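# Lift one lip of a clear bag to open it

## Task

Take the clear, unsealed bag and raise one edge of its mouth away from the other edge until that edge is well above the height of the grey pan and the opening sags visibly open. At the end a gripper must be holding the edge in that position; the second arm must either be clear of the bag or also gripping it, since contact without a grip costs score.

## Robot and tools

Robot: two arms, left_arm and right_arm, each with a parallel two-finger gripper. Cameras: cam_high (overview), cam_left_wrist, cam_right_wrist, each 672x504.

Frames. Reported hand positions (metres), quaternions (wxyz), velocities and targets are in the scene frame: origin at table-top height, halfway between the arms' nominal bases, +x out over the table, +z up, left_arm on the +y side (arm names do not match image sides). Real bases sit slightly off nominal; a BASES line, if present, gives their calibrated places. Reported positions and orientations can be off by a few centimetres, more at long reach. Movement offsets, however, are along the Hand target's own axes. The gripper's fingers point along its +z and open/close along its y. end_effector_position is the point between the pads, about 1 cm short of the fingertips.

execute_actions(actions, cameras). actions is a list of actions; each action is a table of up to 15 rows, one row per control step (1/30 s); a short table repeats its last row until 15 steps. Every row is 14 numbers in [-1, 1]: left_arm dx, dy, dz, rx, ry, rz, opening, then right_arm the same 7, always all 14 even if one arm is idle. The six pose numbers are an offset from that arm's Hand target as it was when the action began (not from the previous row), in Hand-target axes; 1.0 equals 0.6 m for dx/dy/dz or 180 degrees for the rotation vector rx/ry/rz. Repeating an offset in a new action moves further. Sending six zeros re-commands the current Hand target. The opening is absolute: +1 fully open (0.094 m), -1 closed. An empty actions list just reports state and images. cameras picks images: omitted/null/["all"] for all, [] for none; an unknown name voids the call.

move(target, speed, blend, opening_speed, blocking, cameras). target is one 14-number row in the same layout and scale as above, or a list of up to 15 such rows; every row is an offset from the same starting Hand targets, not from the previous row. Grippers travel in straight lines and all paths finish together, minimum 0.5 s, capped at 10 s total. speed is m/s per arm path (0.002 to 2.9, default 0.25; rotation up to twice that in rad/s), one value or one per target. blend (m) rounds corners of a list. opening_speed sets how fast openings change (per second on the -1..+1 scale, at least 0.2); use a slow one to close gently. The first row's opening is sent at once; later rows' openings are sent on arrival after everything is at rest. Paths ignore obstacles and the other arm; avoid routing near an arm's own base, which can flip its shoulder posture. Faster moves mean larger lag, overshoot and harder contact. blocking=false returns after about 0.5 s while the move continues. The result adds a move: line, e.g. done, off_target, moving, held or fault, plus limits (paced = commanded pose clipped; held = steps withheld). done means within 10 mm and 2 degrees at rest; neither done nor off_target reveals contact.

wait(seconds 0 to 10): lets time pass with the last commands held. stop(): brakes a running move. zoom_image(camera, region [x0,y0,x1,y1] in pixels, at most 504x504): closer look at that camera's latest image. finished_scene(scene 1 or 2): ends the scene irreversibly; call it only while the lip is held up and the bag is open.

Control details. Commanded orientation is clipped to within 40 degrees of the measured one each step. Grippers often stop a centimetre or so short of the target from friction and weight; to close the gap, send the remaining distance as a new offset. An arm blocked by an object keeps pushing until retargeted back past the gripper. To keep a gripper's opening unchanged, resend its current command (see Tool commands); 0 is itself a command meaning half open.

Readings. grip_measured is the measured opening on the -1..+1 scale; it tracks the command up to the force limit, so it does not reveal first contact. Bag film is very thin, so grip force is lower; close well below the touch reading to pinch firmly. grip_effort_nm is motor effort (negative closing), offset and unreliable as a force. Joint torques include gravity; joints 1 to 3 wrap at ±28 N m. Action results list positions at some steps.

Avoid: dropping or flinging things, anything leaving the table, fast hits or hard pushes, the two arms pressing each other or one gripper closing on the other's fingers, and long stretched or pushing holds that heat motors (MOTOR HOT at 75 °C, fault fold at 90 °C). Joint ranges (rad): waist -2.618..3.054, shoulder 0..3.142, elbow 0..3.142 (straight 2.901), wrist pitch and yaw -1.571..1.571, roll -2.094..2.094. Objects may occasionally get nudged by outside pushes. Time spent thinking advances the simulation.

Each tool is called by a JSON object that holds its "method" and its "body", one argument or row to a line.

## Session

{"method": "execute_actions", "body": {
  "actions": []
}}

Scene clock: 0.00 s.
left_arm: end_effector_position=(+0.3559, +0.3516, +0.1182) grip_measured=+1.000 grip_effort_nm=n/a end_effector_quat_wxyz=(+0.595, -0.002, +0.804, -0.008) | right_arm: end_effector_position=(+0.3727, -0.2956, +0.1119) grip_measured=+1.000 grip_effort_nm=n/a end_effector_quat_wxyz=(+0.587, +0.028, +0.808, -0.028)
Joint positions: left_arm=[-0.003 1.502 0.402 0.803 -0.033 -0.026 0.094] | right_arm=[0.071 1.528 0.412 0.8 0.112 0.023 0.094]
Joint velocities: within noise
Joint torques (N m): no reading
Heat: left arm: 30 °C; right arm: 32 °C.
Hand target: left_arm +0.3599, +0.3523, +0.1305; +0.610, -0.006, +0.792, -0.009 | right_arm +0.3740, -0.2964, +0.1157; +0.591, +0.027, +0.805, -0.032
Tool commands: left_gripper/opening=+1.0 right_gripper/opening=+1.0

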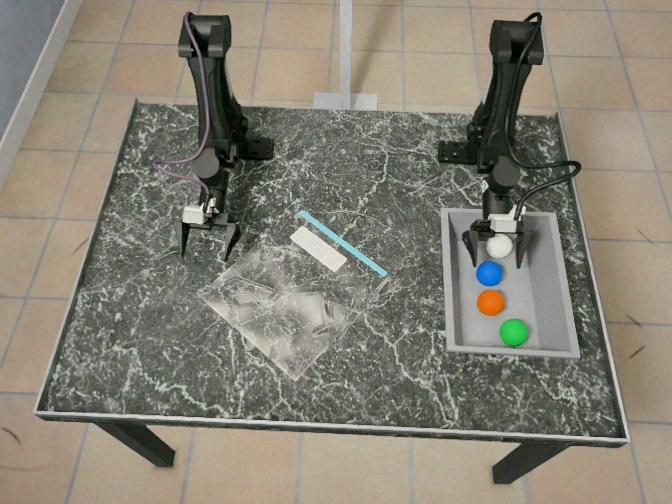

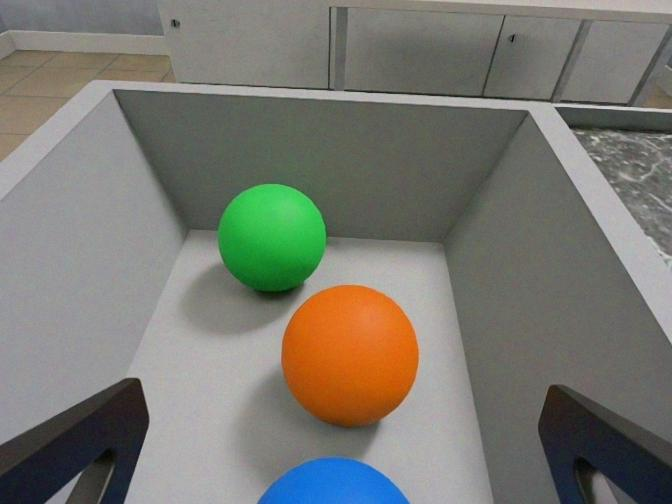

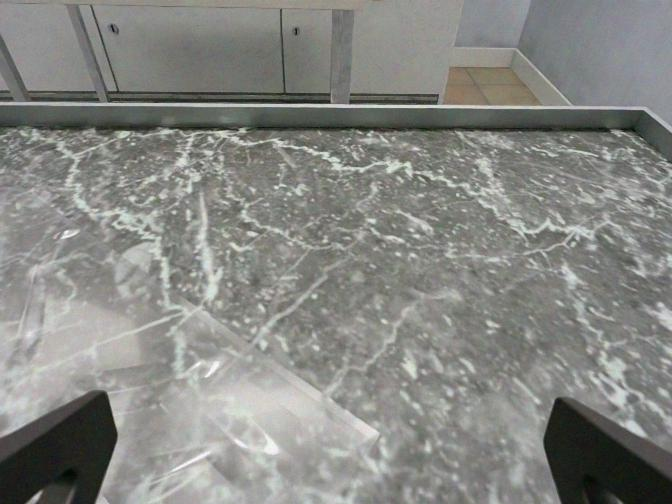

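{"method": "zoom_image", "body": {
  "camera": "cam_high",
  "region": [180, 190, 420, 390]
}}

{"method": "zoom_image", "body": {
  "camera": "cam_high",
  "region": [280, 200, 400, 300]
}}

{"method": "zoom_image", "body": {
  "camera": "cam_right_wrist",
  "region": [0, 200, 400, 504]
}}

Scaled by 2.100 from the camera's 672x504 image, which has a finer 960x720 frame.

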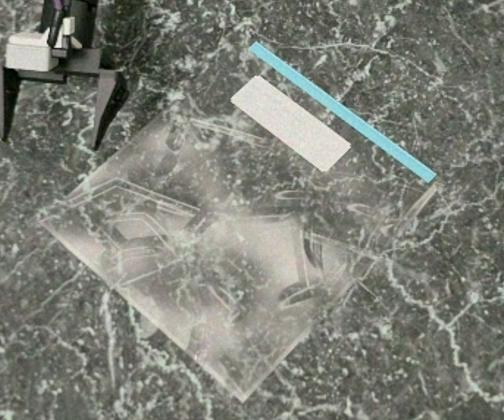

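Scaled by 4.200 from the camera's 672x504 image, which has a finer 960x720 frame.

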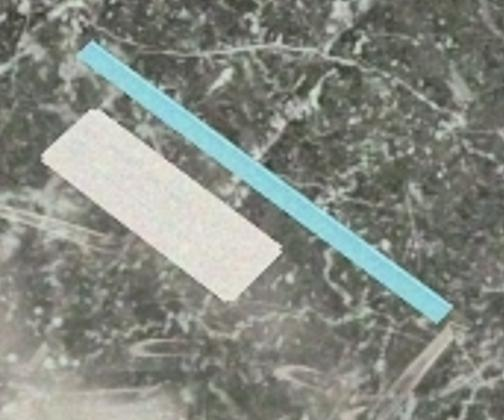

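Scaled by 1.260 from the camera's 672x504 image, which has a finer 960x720 frame.

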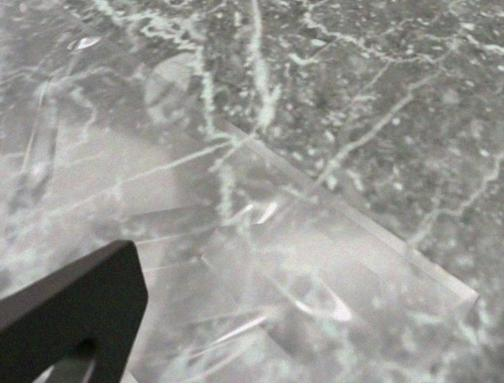

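{"method": "move", "body": {
  "target": [
    [-0.193,0,-0.051,0,0,0,1,0,0,0,0,0,0,1],
    [-0.134,-0.425,-0.241,0.1994,0.1595,0.1152,1,0,0,0,0,0,0,1]
  ],
  "blend": [0.03,0]
}}

Scene clock: 41.97 s.
left_arm: end_effector_position=(+0.2396, +0.1014, +0.2382) grip_measured=+1.000 grip_effort_nm=-0.012 end_effector_quat_wxyz=(+0.361, +0.326, +0.862, -0.138) | right_arm: end_effector_position=(+0.3727, -0.2956, +0.1119) grip_measured=+1.000 grip_effort_nm=-0.002 end_effector_quat_wxyz=(+0.587, +0.028, +0.808, -0.028)
Joint positions: left_arm=[-0.705 1.35 1.253 -0.68 -0.016 -0.018 0.094] | right_arm=[0.071 1.528 0.412 0.8 0.112 0.023 0.094]
Joint velocities: within noise
Joint torques (N m): left_arm=[-0.09 -4.53 10.99 1.04 0.08 -0.05] | right_arm=[-0.08 -4.67 6.34 1.79 0.01 0.01]
Heat: left arm: 35 °C; right arm: 33 °C.
Hand target: left_arm +0.2403, +0.1000, +0.2507; +0.364, +0.320, +0.863, -0.143 | right_arm +0.3740, -0.2964, +0.1157; +0.591, +0.027, +0.805, -0.032
Off the commanded pose: left_arm 0.013 m, 1 deg | right_arm 0.004 m, 1 deg.
move: off_target (left_arm)

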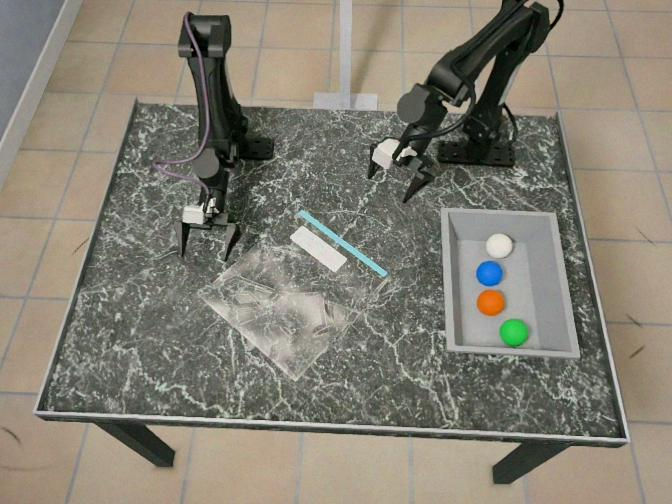

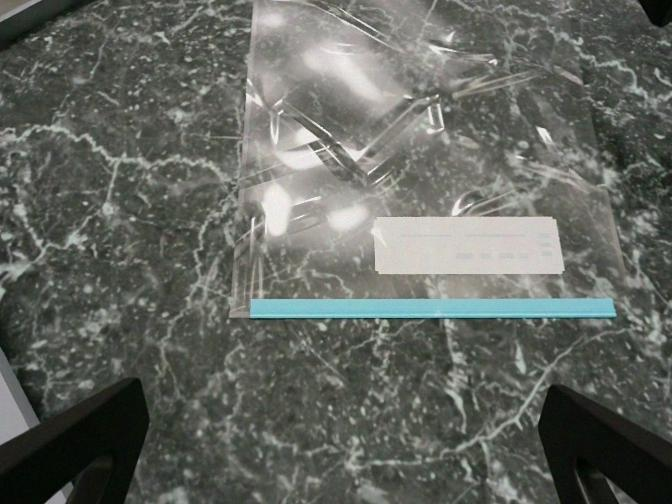

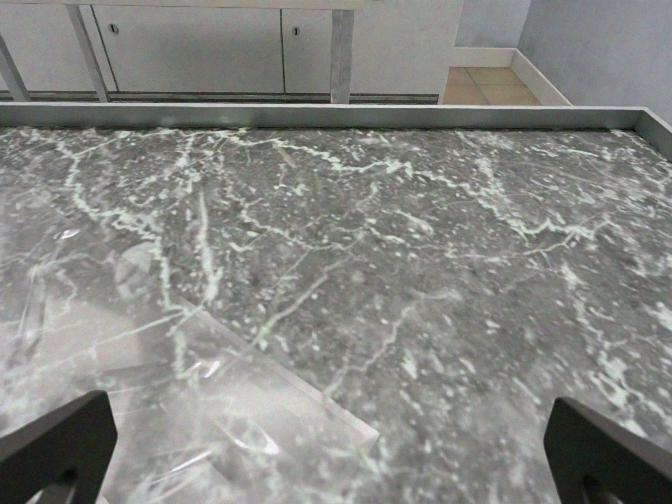

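{"method": "zoom_image", "body": {
  "camera": "cam_left_wrist",
  "region": [200, 180, 420, 345]
}}

{"method": "zoom_image", "body": {
  "camera": "cam_left_wrist",
  "region": [420, 180, 640, 345]
}}

Scaled by 2.291 from the camera's 672x504 image, which has a finer 960x720 frame.

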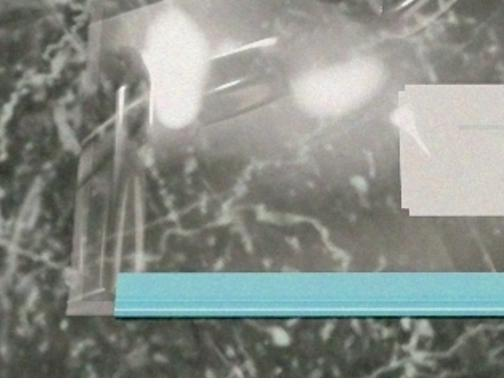

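Scaled by 2.291 from the camera's 672x504 image, which has a finer 960x720 frame.

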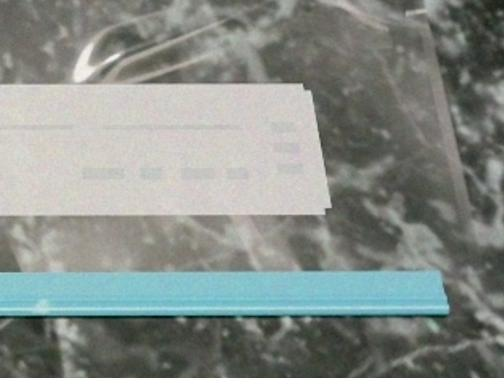

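{"method": "zoom_image", "body": {
  "camera": "cam_left_wrist",
  "region": [225, 285, 305, 335]
}}

{"method": "zoom_image", "body": {
  "camera": "cam_left_wrist",
  "region": [560, 285, 640, 335]
}}

Scaled by 6.300 from the camera's 672x504 image, which has a finer 960x720 frame.

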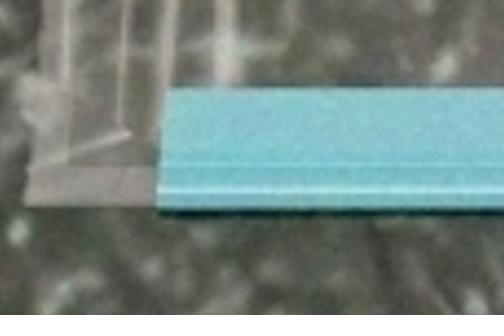

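Scaled by 6.300 from the camera's 672x504 image, which has a finer 960x720 frame.

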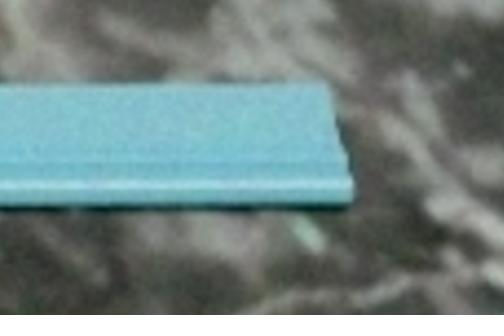

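{"method": "move", "body": {
  "target": [0.197,0.003,0.133,0,-0.139,0,1,0,0,0,0,0,0,1],
  "cameras": ["cam_high","cam_left_wrist"]
}}

{"method": "zoom_image", "body": {
  "camera": "cam_left_wrist",
  "region": [100, 150, 400, 375]
}}

{"method": "zoom_image", "body": {
  "camera": "cam_left_wrist",
  "region": [372, 150, 672, 375]
}}

Scene clock: 74.57 s.
left_arm: end_effector_position=(+0.2195, +0.1174, +0.1012) grip_measured=+1.000 grip_effort_nm=-0.007 end_effector_quat_wxyz=(+0.520, +0.293, +0.777, -0.201) | right_arm: end_effector_position=(+0.3727, -0.2956, +0.1119) grip_measured=+1.000 grip_effort_nm=-0.007 end_effector_quat_wxyz=(+0.587, +0.028, +0.808, -0.028)
Joint positions: left_arm=[-0.716 1.326 0.294 0.644 -0.027 -0.02 0.094] | right_arm=[0.071 1.528 0.412 0.8 0.112 0.023 0.094]
Joint velocities: within noise
Joint torques (N m): left_arm=[-0.49 -3.04 4.37 2.61 -0.07 -0.01] | right_arm=[-0.09 -4.66 6.35 1.79 0.01 0]
Heat: left arm: 36 °C; right arm: 35 °C.
Hand target: left_arm +0.2215, +0.1161, +0.1102; +0.542, +0.282, +0.764, -0.209 | right_arm +0.3740, -0.2964, +0.1157; +0.591, +0.027, +0.805, -0.032
Off the commanded pose: left_arm 0.009 m, 3 deg | right_arm 0.004 m, 1 deg.
move: off_target (left_arm)
Images, in order (width x height): cam_high 672x504, cam_left_wrist 672x504.

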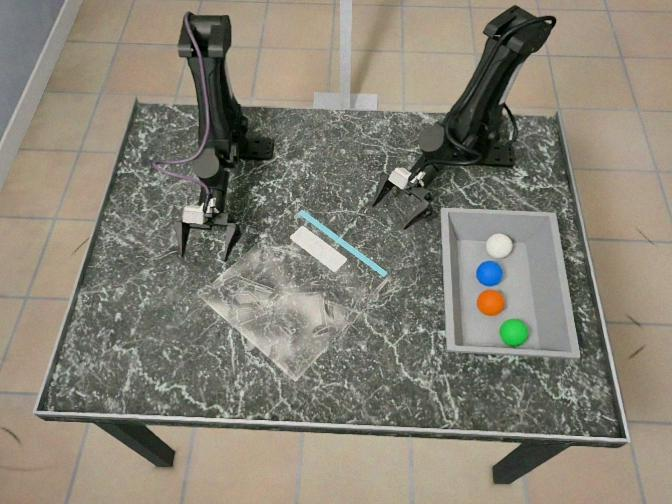

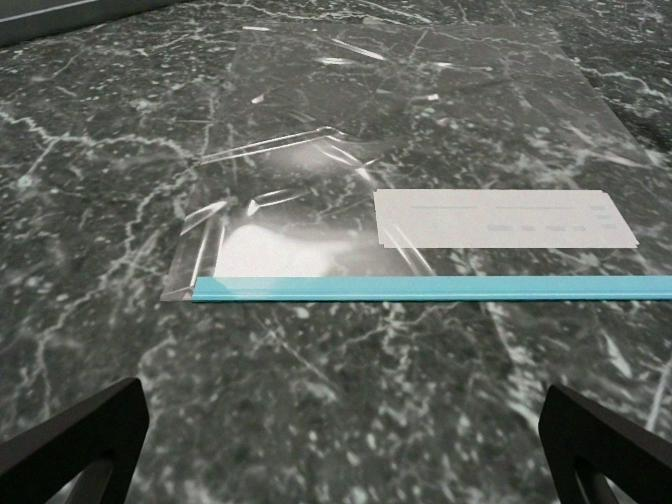

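Scaled by 1.680 from the camera's 672x504 image, which has a finer 960x720 frame.

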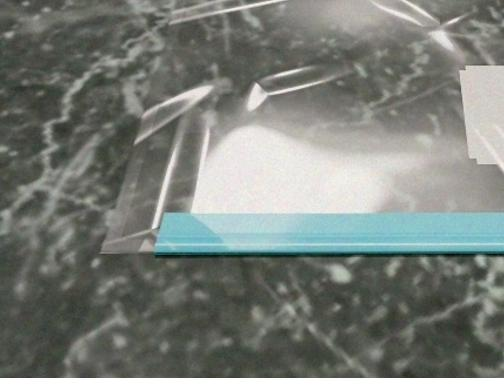

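Scaled by 1.680 from the camera's 672x504 image, which has a finer 960x720 frame.

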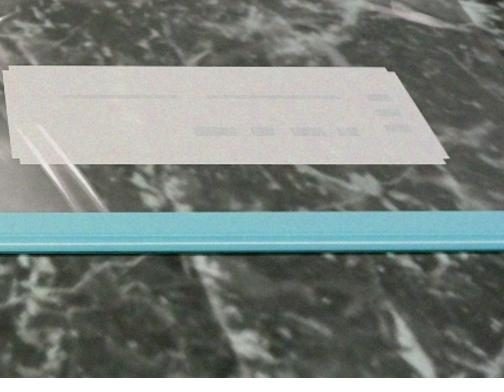

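{"method": "move", "body": {
  "target": [-0.0557,-0.1237,0.1097,0,-0.311,0,1,0,0,0,0,0,0,1],
  "cameras": ["cam_high","cam_left_wrist"]
}}

Scene clock: 105.27 s.
left_arm: end_effector_position=(+0.2259, +0.0176, +0.1021) grip_measured=+1.000 grip_effort_nm=-0.012 end_effector_quat_wxyz=(+0.654, +0.240, +0.680, -0.227) | right_arm: end_effector_position=(+0.3727, -0.2956, +0.1119) grip_measured=+1.000 grip_effort_nm=-0.002 end_effector_quat_wxyz=(+0.587, +0.028, +0.808, -0.028)
Joint positions: left_arm=[-1.01 2.023 0.472 1.507 -0.38 -0.011 0.094] | right_arm=[0.071 1.528 0.412 0.8 0.112 0.023 0.094]
Joint velocities: within noise
Joint torques (N m): left_arm=[-0.62 -6.31 5.24 2.61 -0.09 0.07] | right_arm=[-0.09 -4.67 6.34 1.79 0 0]
Heat: left arm: 42 °C; right arm: 36 °C.
Hand target: left_arm +0.2280, +0.0123, +0.1213; +0.837, +0.151, +0.420, -0.317 | right_arm +0.3740, -0.2964, +0.1157; +0.591, +0.027, +0.805, -0.032
Off the commanded pose: left_arm 0.020 m, 39 deg | right_arm 0.004 m, 1 deg.
joint sent to its limit (left arm) — joint 4 (wrist pitch), upper limit. The joint targets are off in orientation, not in position.
move: off_target (left_arm)
Images, in order (width x height): cam_high 672x504, cam_left_wrist 672x504.

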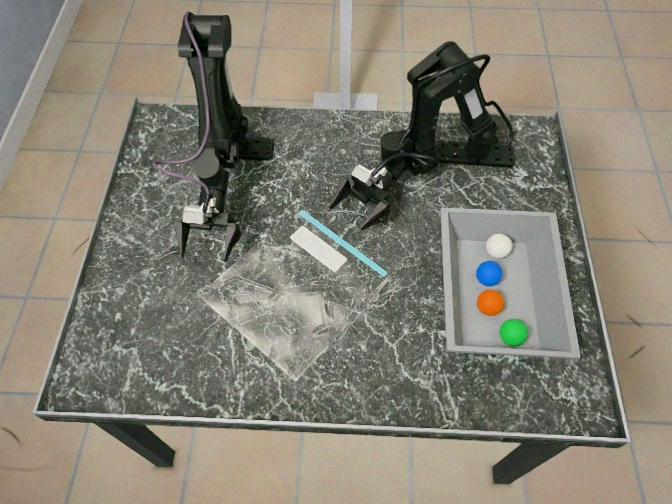

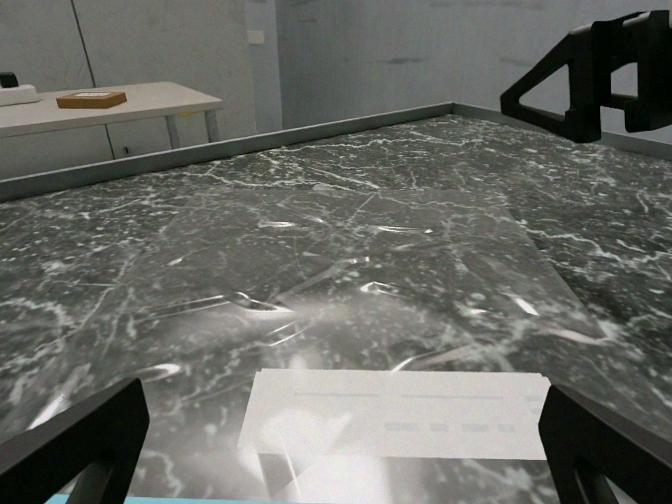

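{"method": "move", "body": {
  "target": [0,0,0,0,0.639,0,1,0,0,0,0,0,0,1],
  "cameras": ["cam_high","cam_left_wrist"],
  "speed": 0.35
}}

Scene clock: 112.53 s.
left_arm: end_effector_position=(+0.2241, +0.0154, +0.1146) grip_measured=+1.000 grip_effort_nm=-0.012 end_effector_quat_wxyz=(+0.092, +0.347, +0.932, -0.041) | right_arm: end_effector_position=(+0.3727, -0.2956, +0.1119) grip_measured=+1.000 grip_effort_nm=-0.007 end_effector_quat_wxyz=(+0.587, +0.028, +0.808, -0.028)
Joint positions: left_arm=[-0.878 2.044 1.822 -1.15 -0.03 -0.205 0.094] | right_arm=[0.071 1.528 0.412 0.8 0.112 0.023 0.094]
Joint velocities: within noise
Joint torques (N m): left_arm=[0.31 -9.37 9.83 0.13 0.05 0.1] | right_arm=[-0.09 -4.66 6.34 1.79 0.01 0]
Heat: left arm: 42 °C; right arm: 36 °C.
Hand target: left_arm +0.2280, +0.0122, +0.1215; +0.095, +0.348, +0.932, -0.043 | right_arm +0.3740, -0.2964, +0.1157; +0.591, +0.027, +0.805, -0.032
Off the commanded pose: left_arm 0.008 m, 0 deg | right_arm 0.004 m, 1 deg.
move: done
Images, in order (width x height): cam_high 672x504, cam_left_wrist 672x504.

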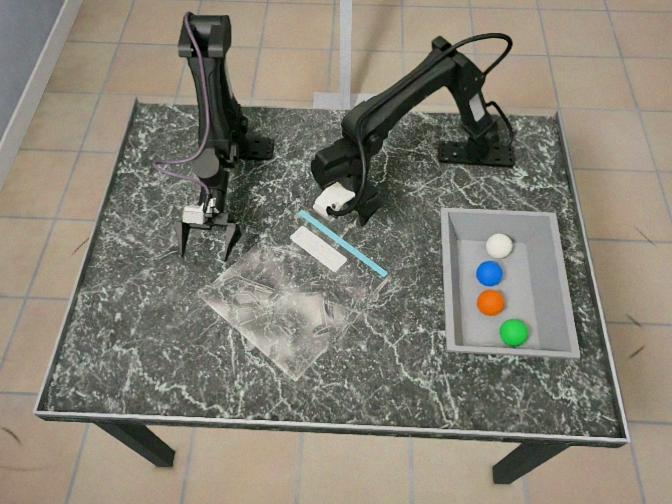

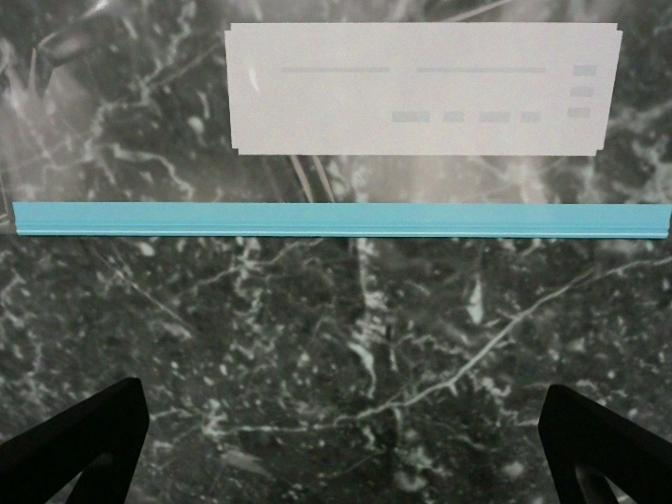

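{"method": "move", "body": {
  "target": [0.0033,0,0.1298,0,0,0,0.5,0,0,0,0,0,0,1],
  "cameras": ["cam_high","cam_left_wrist"],
  "speed": 0.12
}}

Scene clock: 134.37 s.
left_arm: end_effector_position=(+0.2324, +0.0055, +0.0492) grip_measured=+0.502 grip_effort_nm=-0.110 end_effector_quat_wxyz=(+0.085, +0.347, +0.933, -0.037) | right_arm: end_effector_position=(+0.3727, -0.2956, +0.1119) grip_measured=+1.000 grip_effort_nm=-0.002 end_effector_quat_wxyz=(+0.587, +0.028, +0.808, -0.028)
Joint positions: left_arm=[-0.876 2.137 1.706 -0.956 -0.028 -0.204 0.071] | right_arm=[0.071 1.528 0.412 0.8 0.112 0.023 0.094]
Joint velocities: within noise
Joint torques (N m): left_arm=[0.54 -10.51 5 0.78 0.06 0.11] | right_arm=[-0.1 -4.66 6.34 1.79 0 0]
Heat: left arm: 37 °C; right arm: 37 °C.
Hand target: left_arm +0.2380, +0.0020, +0.0449; +0.095, +0.348, +0.932, -0.043 | right_arm +0.3740, -0.2964, +0.1157; +0.591, +0.027, +0.805, -0.032
Off the commanded pose: left_arm 0.008 m, 1 deg | right_arm 0.004 m, 1 deg.
move: done
Images, in order (width x height): cam_high 672x504, cam_left_wrist 672x504.

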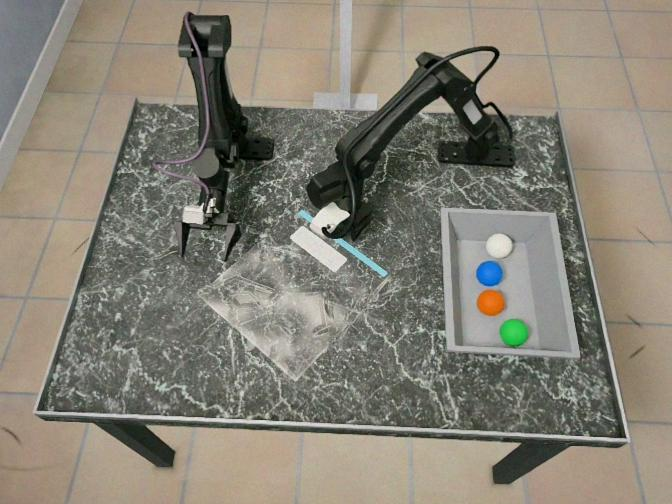

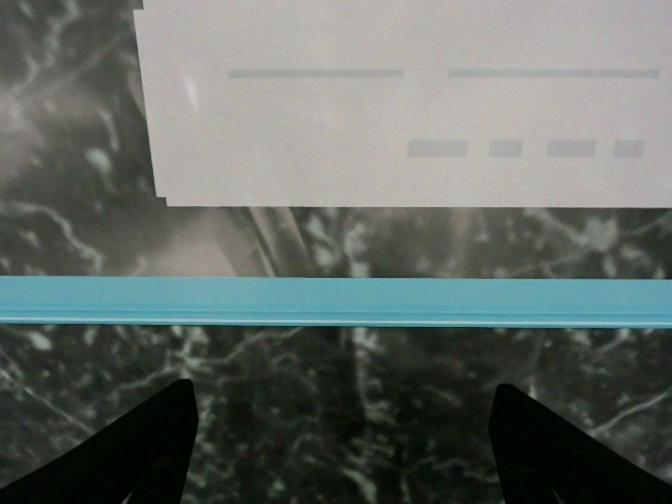

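{"method": "move", "body": {
  "target": [-0.0147,0,0.0423,0,0,0,0.5,0,0,0,0,0,0,1],
  "cameras": ["cam_high","cam_left_wrist"],
  "speed": 0.06
}}

Scene clock: 144.20 s.
left_arm: end_effector_position=(+0.2378, +0.0010, +0.0239) grip_measured=+0.502 grip_effort_nm=-0.090 end_effector_quat_wxyz=(+0.078, +0.351, +0.932, -0.035) | right_arm: end_effector_position=(+0.3727, -0.2956, +0.1119) grip_measured=+1.000 grip_effort_nm=-0.012 end_effector_quat_wxyz=(+0.587, +0.028, +0.808, -0.028)
Joint positions: left_arm=[-0.871 2.2 1.706 -0.907 -0.022 -0.192 0.071] | right_arm=[0.071 1.528 0.412 0.8 0.112 0.023 0.094]
Joint velocities: within noise
Joint torques (N m): left_arm=[0.58 -9.85 7.09 0.74 -0.01 0.11] | right_arm=[-0.08 -4.67 6.34 1.79 0.01 0]
Heat: left arm: 37 °C; right arm: 37 °C.
Hand target: left_arm +0.2483, -0.0072, +0.0218; +0.095, +0.348, +0.932, -0.043 | right_arm +0.3740, -0.2964, +0.1157; +0.591, +0.027, +0.805, -0.032
Off the commanded pose: left_arm 0.014 m, 2 deg | right_arm 0.004 m, 1 deg.
move: off_target (left_arm)
Images, in order (width x height): cam_high 672x504, cam_left_wrist 672x504.

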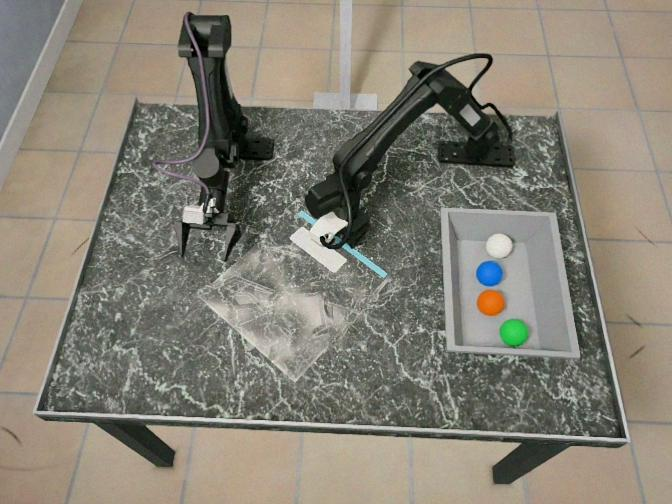

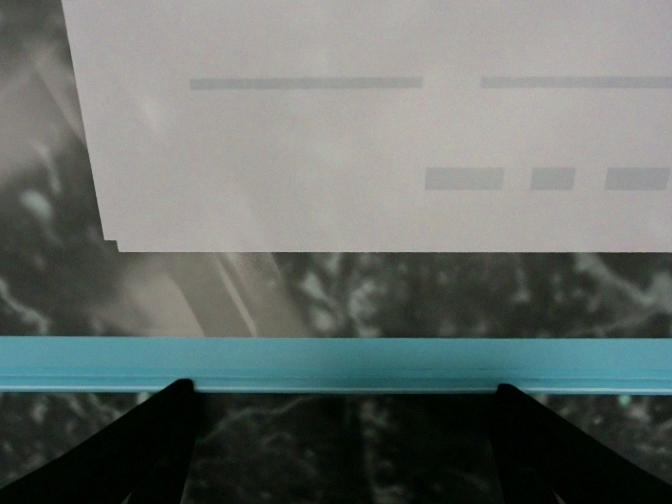

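{"method": "move", "body": {
  "target": [0.0081,0,0.0153,0,0,0,0.5,0,0,0,0,0,0,1],
  "cameras": ["cam_left_wrist"],
  "speed": 0.04
}}

Scene clock: 150.53 s.
left_arm: end_effector_position=(+0.2420, -0.0045, +0.0239) grip_measured=+0.502 grip_effort_nm=-0.095 end_effector_quat_wxyz=(+0.090, +0.350, +0.931, -0.043) | right_arm: end_effector_position=(+0.3727, -0.2956, +0.1119) grip_measured=+1.000 grip_effort_nm=-0.007 end_effector_quat_wxyz=(+0.587, +0.028, +0.808, -0.028)
Joint positions: left_arm=[-0.871 2.201 1.702 -0.873 -0.022 -0.192 0.071] | right_arm=[0.071 1.528 0.412 0.8 0.112 0.023 0.094]
Joint velocities: within noise
Joint torques (N m): left_arm=[0.4 -9.94 4.18 0.86 0 0.09] | right_arm=[-0.09 -4.66 6.35 1.79 0.01 0]
Heat: left arm: 37 °C; right arm: 37 °C.
Hand target: left_arm +0.2461, -0.0055, +0.0118; +0.095, +0.348, +0.932, -0.043 | right_arm +0.3740, -0.2964, +0.1157; +0.591, +0.027, +0.805, -0.032
Off the commanded pose: left_arm 0.013 m, 1 deg | right_arm 0.004 m, 1 deg.
move: off_target (left_arm)
Images, in order (width x height): cam_left_wrist 672x504.

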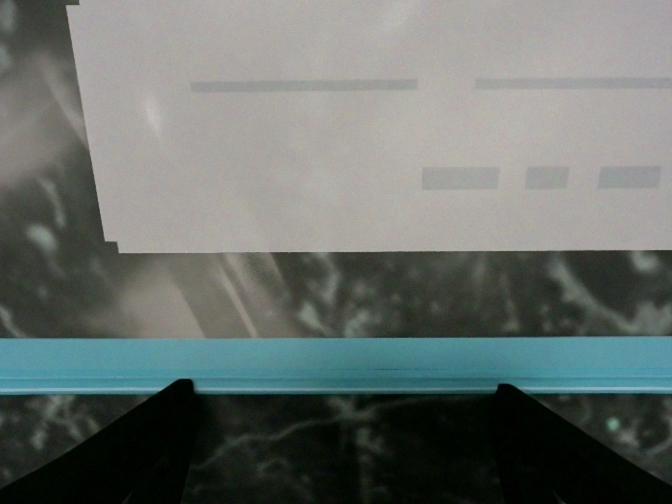

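{"method": "move", "body": {
  "target": [0,0,0,0,0,0,0.1,0,0,0,0,0,0,1],
  "cameras": ["cam_high","cam_left_wrist"],
  "opening_speed": 0.4
}}

Scene clock: 157.87 s.
left_arm: end_effector_position=(+0.2434, -0.0063, +0.0243) grip_measured=+0.102 grip_effort_nm=-0.110 end_effector_quat_wxyz=(+0.094, +0.350, +0.931, -0.045) | right_arm: end_effector_position=(+0.3727, -0.2956, +0.1119) grip_measured=+1.000 grip_effort_nm=-0.012 end_effector_quat_wxyz=(+0.587, +0.028, +0.808, -0.028)
Joint positions: left_arm=[-0.871 2.201 1.702 -0.864 -0.022 -0.192 0.052] | right_arm=[0.071 1.528 0.412 0.8 0.112 0.023 0.094]
Joint velocities: within noise
Joint torques (N m): left_arm=[0.43 -9.94 4.19 0.8 0 0.09] | right_arm=[-0.08 -4.67 6.35 1.79 0.01 0]
Heat: left arm: 37 °C; right arm: 37 °C.
Hand target: left_arm +0.2461, -0.0055, +0.0118; +0.095, +0.348, +0.932, -0.043 | right_arm +0.3740, -0.2964, +0.1157; +0.591, +0.027, +0.805, -0.032
Off the commanded pose: left_arm 0.013 m, 0 deg | right_arm 0.004 m, 1 deg.
move: off_target (left_arm)
Images, in order (width x height): cam_high 672x504, cam_left_wrist 672x504.

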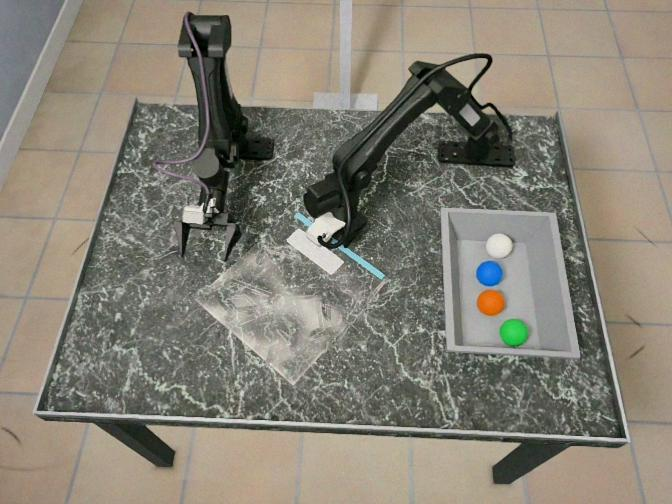

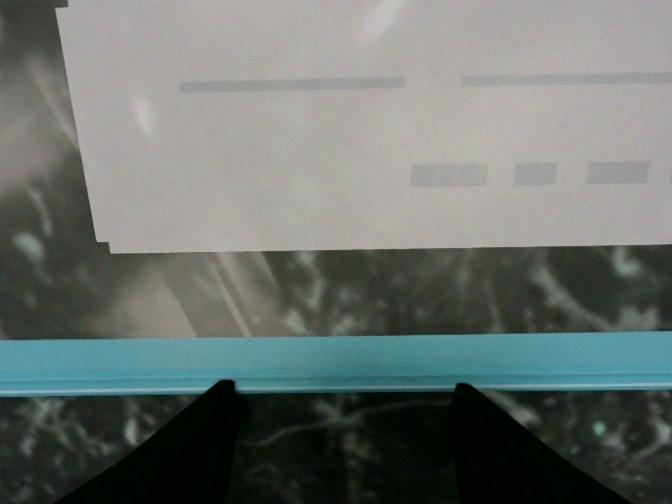

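{"method": "move", "body": {
  "target": [
    [-0.02,-0.0037,-0.0383,0,0,0,0.1,0,0,0,0,0,0,1],
    [-0.02,-0.0037,-0.0383,0,0,0,0.5,0,0,0,0,0,0,1]
  ],
  "cameras": ["cam_left_wrist"],
  "speed": 0.08
}}

Scene clock: 167.07 s.
left_arm: end_effector_position=(+0.2449, -0.0083, +0.0318) grip_measured=+0.498 grip_effort_nm=0.090 end_effector_quat_wxyz=(+0.091, +0.346, +0.933, -0.044) | right_arm: end_effector_position=(+0.3727, -0.2956, +0.1119) grip_measured=+1.000 grip_effort_nm=-0.002 end_effector_quat_wxyz=(+0.587, +0.028, +0.808, -0.028)
Joint positions: left_arm=[-0.871 2.209 1.747 -0.907 -0.022 -0.201 0.07] | right_arm=[0.071 1.528 0.412 0.8 0.112 0.023 0.094]
Joint velocities: within noise
Joint torques (N m): left_arm=[0.29 -10.45 9.43 0.12 0.01 0.08] | right_arm=[-0.1 -4.66 6.35 1.79 0.01 0]
Heat: left arm: 37 °C; right arm: 38 °C.
Hand target: left_arm +0.2501, -0.0115, +0.0368; +0.095, +0.348, +0.932, -0.043 | right_arm +0.3740, -0.2964, +0.1157; +0.591, +0.027, +0.805, -0.032
Off the commanded pose: left_arm 0.008 m, 1 deg | right_arm 0.004 m, 1 deg.
move: done
Images, in order (width x height): cam_left_wrist 672x504.

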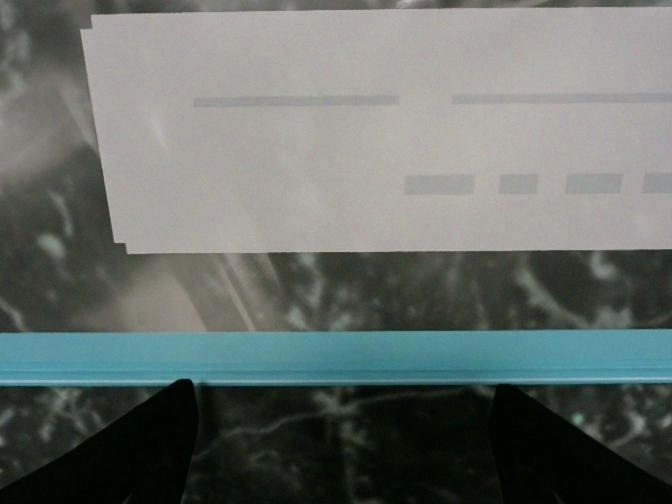

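{"method": "move", "body": {
  "target": [-0.0203,-0.002,0.0093,0,0,0,0.5,0,0,0,0,0,0,1],
  "cameras": ["cam_left_wrist"],
  "speed": 0.08
}}

Scene clock: 172.13 s.
left_arm: end_effector_position=(+0.2527, -0.0184, +0.0284) grip_measured=+0.498 grip_effort_nm=0.085 end_effector_quat_wxyz=(+0.091, +0.346, +0.933, -0.043) | right_arm: end_effector_position=(+0.3727, -0.2956, +0.1119) grip_measured=+1.000 grip_effort_nm=-0.007 end_effector_quat_wxyz=(+0.587, +0.028, +0.808, -0.028)
Joint positions: left_arm=[-0.871 2.266 1.829 -0.933 -0.022 -0.201 0.07] | right_arm=[0.071 1.528 0.412 0.8 0.112 0.023 0.094]
Joint velocities: within noise
Joint torques (N m): left_arm=[0.57 -10.82 9.65 0.13 0 0.1] | right_arm=[-0.09 -4.66 6.34 1.79 0.01 0]
Heat: left arm: 36 °C; right arm: 38 °C.
Hand target: left_arm +0.2592, -0.0210, +0.0338; +0.095, +0.348, +0.932, -0.043 | right_arm +0.3740, -0.2964, +0.1157; +0.591, +0.027, +0.805, -0.032
Off the commanded pose: left_arm 0.009 m, 1 deg | right_arm 0.004 m, 1 deg.
move: done
Images, in order (width x height): cam_left_wrist 672x504.

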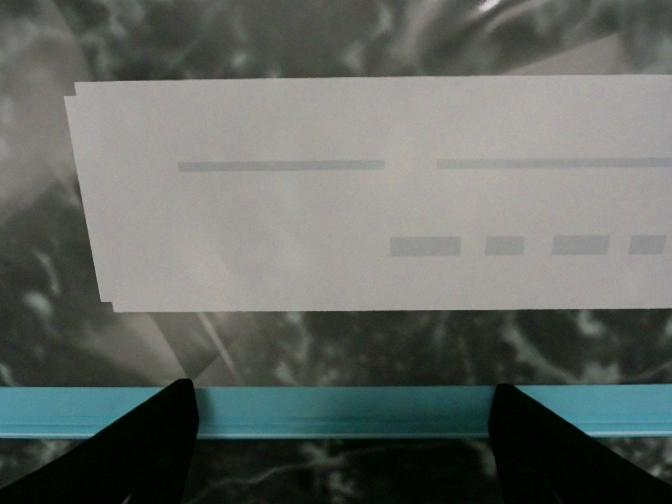

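{"method": "move", "body": {
  "target": [0.015,0,0.031,0,0,0,0.5,0,0,0,0,0,0,1],
  "cameras": ["cam_left_wrist"],
  "speed": 0.04
}}

Scene clock: 179.00 s.
left_arm: end_effector_position=(+0.2529, -0.0186, +0.0252) grip_measured=+0.498 grip_effort_nm=0.095 end_effector_quat_wxyz=(+0.092, +0.346, +0.933, -0.045) | right_arm: end_effector_position=(+0.3727, -0.2956, +0.1119) grip_measured=+1.000 grip_effort_nm=-0.007 end_effector_quat_wxyz=(+0.587, +0.028, +0.808, -0.028)
Joint positions: left_arm=[-0.871 2.266 1.815 -0.915 -0.022 -0.201 0.07] | right_arm=[0.071 1.528 0.412 0.8 0.112 0.023 0.094]
Joint velocities: within noise
Joint torques (N m): left_arm=[0.29 -10.92 3.92 0.81 0 0.08] | right_arm=[-0.09 -4.66 6.35 1.79 0 0.01]
Heat: left arm: 36 °C; right arm: 38 °C.
Hand target: left_arm +0.2552, -0.0180, +0.0138; +0.095, +0.348, +0.932, -0.043 | right_arm +0.3740, -0.2964, +0.1157; +0.591, +0.027, +0.805, -0.032
Off the commanded pose: left_arm 0.012 m, 0 deg | right_arm 0.004 m, 1 deg.
move: off_target (left_arm)
Images, in order (width x height): cam_left_wrist 672x504.

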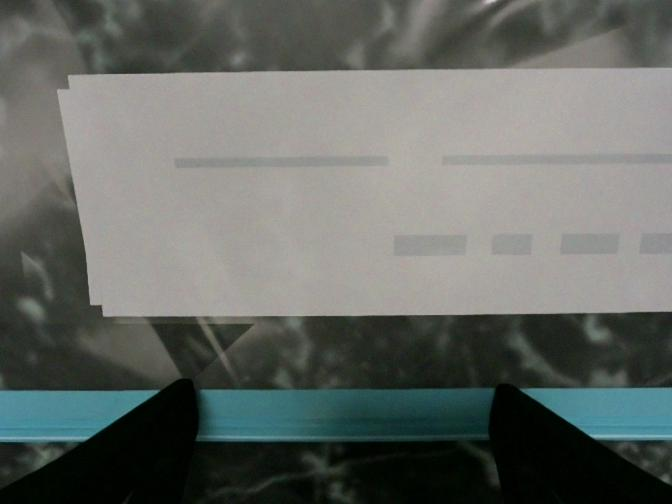

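{"method": "move", "body": {
  "target": [0,0,0,0,0,0,0,0,0,0,0,0,0,1],
  "cameras": ["cam_high","cam_left_wrist"],
  "opening_speed": 0.4
}}

Scene clock: 182.53 s.
left_arm: end_effector_position=(+0.2538, -0.0197, +0.0251) grip_measured=+0.002 grip_effort_nm=-0.110 end_effector_quat_wxyz=(+0.095, +0.345, +0.933, -0.046) | right_arm: end_effector_position=(+0.3727, -0.2956, +0.1119) grip_measured=+1.000 grip_effort_nm=-0.007 end_effector_quat_wxyz=(+0.587, +0.028, +0.808, -0.028)
Joint positions: left_arm=[-0.871 2.266 1.813 -0.907 -0.022 -0.202 0.047] | right_arm=[0.071 1.528 0.412 0.8 0.112 0.023 0.094]
Joint velocities: within noise
Joint torques (N m): left_arm=[0.25 -10.95 4.03 0.74 0.01 0.08] | right_arm=[-0.09 -4.66 6.35 1.79 0.01 0]
Heat: left arm: 36 °C; right arm: 38 °C.
Hand target: left_arm +0.2551, -0.0180, +0.0137; +0.095, +0.348, +0.932, -0.043 | right_arm +0.3740, -0.2964, +0.1157; +0.591, +0.027, +0.805, -0.032
Off the commanded pose: left_arm 0.012 m, 1 deg | right_arm 0.004 m, 1 deg.
move: off_target (left_arm)
Images, in order (width x height): cam_high 672x504, cam_left_wrist 672x504.

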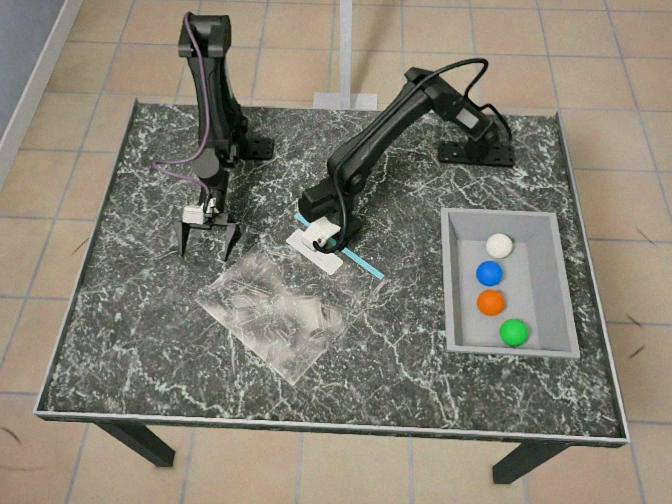

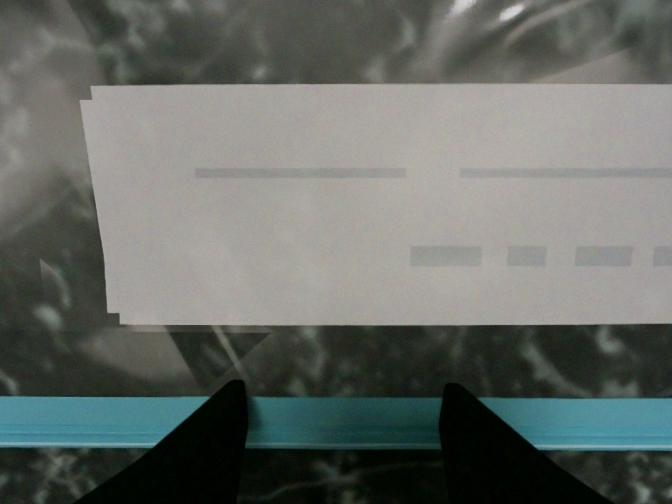

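{"method": "move", "body": {
  "target": [0,0,0,0,0,0,-0.7,0,0,0,0,0,0,1],
  "cameras": ["cam_left_wrist"],
  "opening_speed": 0.4
}}

Scene clock: 187.67 s.
left_arm: end_effector_position=(+0.2542, -0.0203, +0.0253) grip_measured=-0.698 grip_effort_nm=-0.120 end_effector_quat_wxyz=(+0.096, +0.346, +0.932, -0.047) | right_arm: end_effector_position=(+0.3727, -0.2956, +0.1119) grip_measured=+1.000 grip_effort_nm=-0.007 end_effector_quat_wxyz=(+0.587, +0.028, +0.808, -0.028)
Joint positions: left_arm=[-0.871 2.266 1.813 -0.904 -0.022 -0.201 0.014] | right_arm=[0.071 1.528 0.412 0.8 0.112 0.023 0.094]
Joint velocities: within noise
Joint torques (N m): left_arm=[0.28 -10.95 4.03 0.7 0 0.07] | right_arm=[-0.09 -4.67 6.34 1.79 0.01 0]
Heat: left arm: 36 °C; right arm: 38 °C.
Hand target: left_arm +0.2551, -0.0180, +0.0137; +0.095, +0.348, +0.932, -0.043 | right_arm +0.3740, -0.2964, +0.1157; +0.591, +0.027, +0.805, -0.032
Off the commanded pose: left_arm 0.012 m, 1 deg | right_arm 0.004 m, 1 deg.
move: off_target (left_arm)
Images, in order (width x height): cam_left_wrist 672x504.

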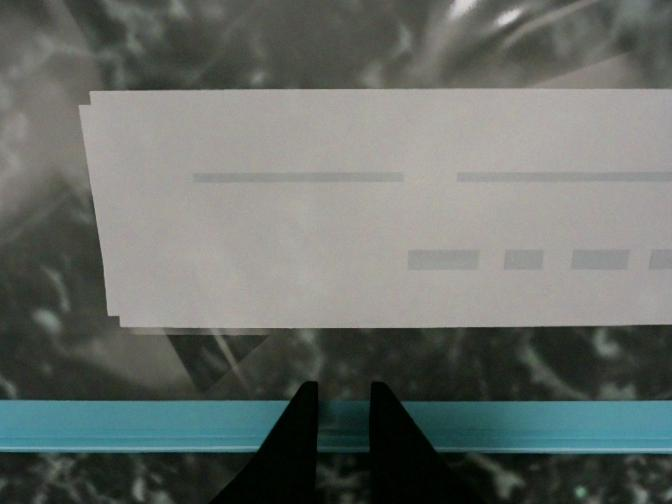

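{"method": "move", "body": {
  "target": [
    [-0.021,-0.0015,-0.0995,0,0,0,-0.7,0,0,0,0,0,0,1],
    [-0.0808,-0.0057,-0.0868,0.0523,0.0523,0.498,0.6,0,0,0,0,0,0,1]
  ],
  "cameras": ["cam_high","cam_left_wrist"],
  "speed": [0.15,0.25]
}}

Scene clock: 208.57 s.
left_arm: end_effector_position=(+0.2819, -0.0422, +0.0724) grip_measured=+0.595 grip_effort_nm=0.081 end_effector_quat_wxyz=(+0.057, +0.908, +0.416, +0.009) | right_arm: end_effector_position=(+0.3727, -0.2956, +0.1119) grip_measured=+1.000 grip_effort_nm=-0.007 end_effector_quat_wxyz=(+0.587, +0.028, +0.808, -0.028)
Joint positions: left_arm=[-0.843 2.67 2.755 -1.541 0.012 1.396 0.075] | right_arm=[0.071 1.528 0.412 0.8 0.112 0.023 0.094]
Joint velocities: left_arm=[-0.007 -0.012 0.007 -0.022 -0.037 -0.051 0.007] | right_arm=[within noise]
Joint torques (N m): left_arm=[-0.17 -12.53 9.1 -0.08 -0.02 0.11] | right_arm=[-0.09 -4.66 6.34 1.79 0 0]
Heat: left arm: 38 °C; right arm: 38 °C.
Hand target: left_arm +0.2812, -0.0439, +0.0747; +0.002, +0.910, +0.414, -0.006 | right_arm +0.3740, -0.2964, +0.1157; +0.591, +0.027, +0.805, -0.032
Off the commanded pose: left_arm 0.003 m, 7 deg | right_arm 0.004 m, 1 deg.
joint sent to its limit (left arm) — joint 4 (wrist pitch), lower limit.
move: unfinished (the simulator was too slow to fit another step into this call; the move has ended); target 2's new opening was sent with left_arm's hand 0.003 m and 7 deg from that target
Images, in order (width x height): cam_high 672x504, cam_left_wrist 672x504.

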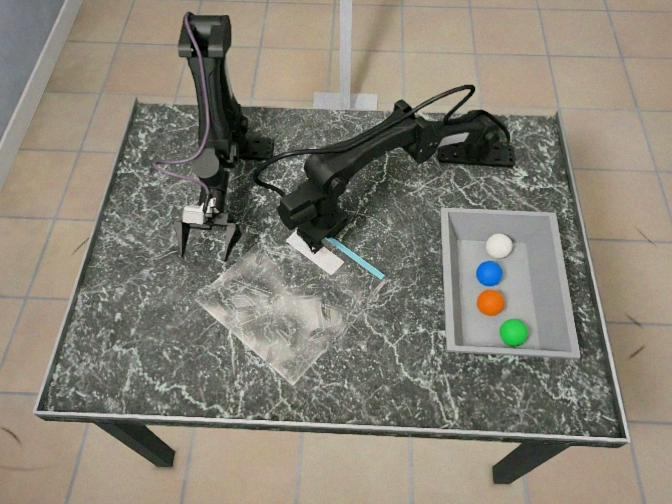

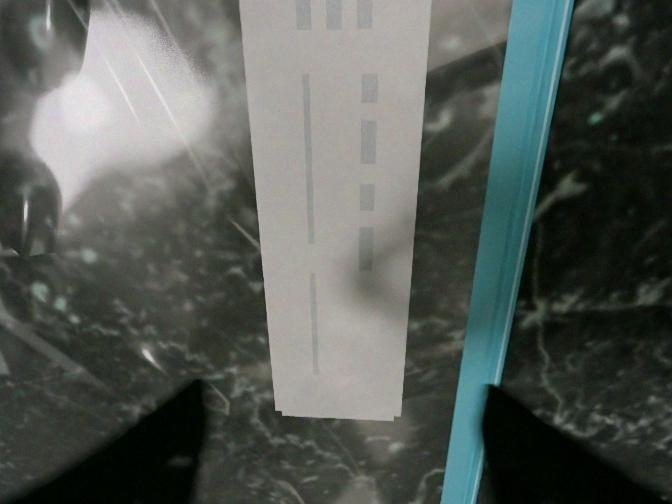

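{"method": "move", "body": {
  "target": [0,0,0.06,0,0,0,0.6,0,0,0,0,0,0,1],
  "cameras": ["cam_high","cam_left_wrist"],
  "speed": 0.1
}}

Scene clock: 216.87 s.
left_arm: end_effector_position=(+0.2815, -0.0417, +0.0348) grip_measured=+0.598 grip_effort_nm=0.090 end_effector_quat_wxyz=(+0.028, +0.909, +0.417, +0.001) | right_arm: end_effector_position=(+0.3727, -0.2956, +0.1119) grip_measured=+1.000 grip_effort_nm=-0.012 end_effector_quat_wxyz=(+0.587, +0.028, +0.808, -0.028)
Joint positions: left_arm=[-0.843 2.762 2.789 -1.542 0.012 1.396 0.075] | right_arm=[0.071 1.528 0.412 0.8 0.112 0.023 0.094]
Joint velocities: within noise
Joint torques (N m): left_arm=[-0.28 -13.16 9.09 -0.18 -0.01 0.11] | right_arm=[-0.09 -4.67 6.34 1.79 0.01 0]
Heat: left arm: 39 °C; right arm: 39 °C.
Hand target: left_arm +0.2808, -0.0443, +0.0387; +0.002, +0.910, +0.414, -0.006 | right_arm +0.3740, -0.2964, +0.1157; +0.591, +0.027, +0.805, -0.032
Off the commanded pose: left_arm 0.005 m, 3 deg | right_arm 0.004 m, 1 deg.
joint sent to its limit (left arm) — joint 4 (wrist pitch), lower limit. The joint targets are off in orientation, not in position.
move: off_target (left_arm)
Images, in order (width x height): cam_high 672x504, cam_left_wrist 672x504.

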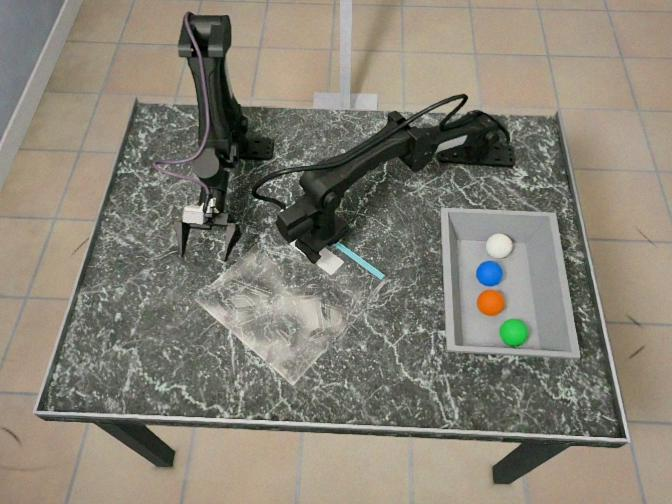

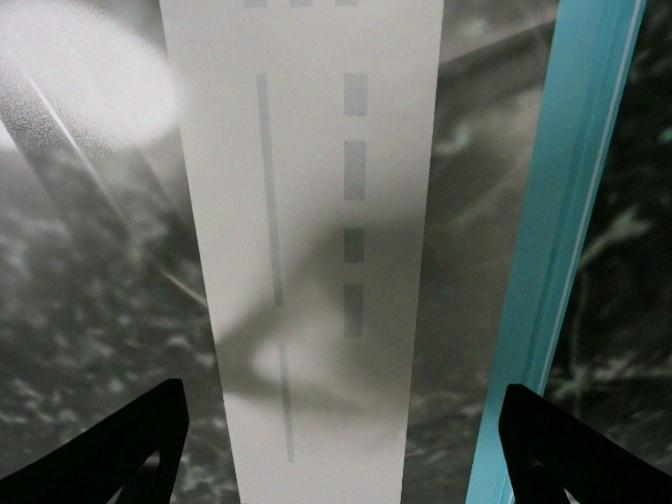

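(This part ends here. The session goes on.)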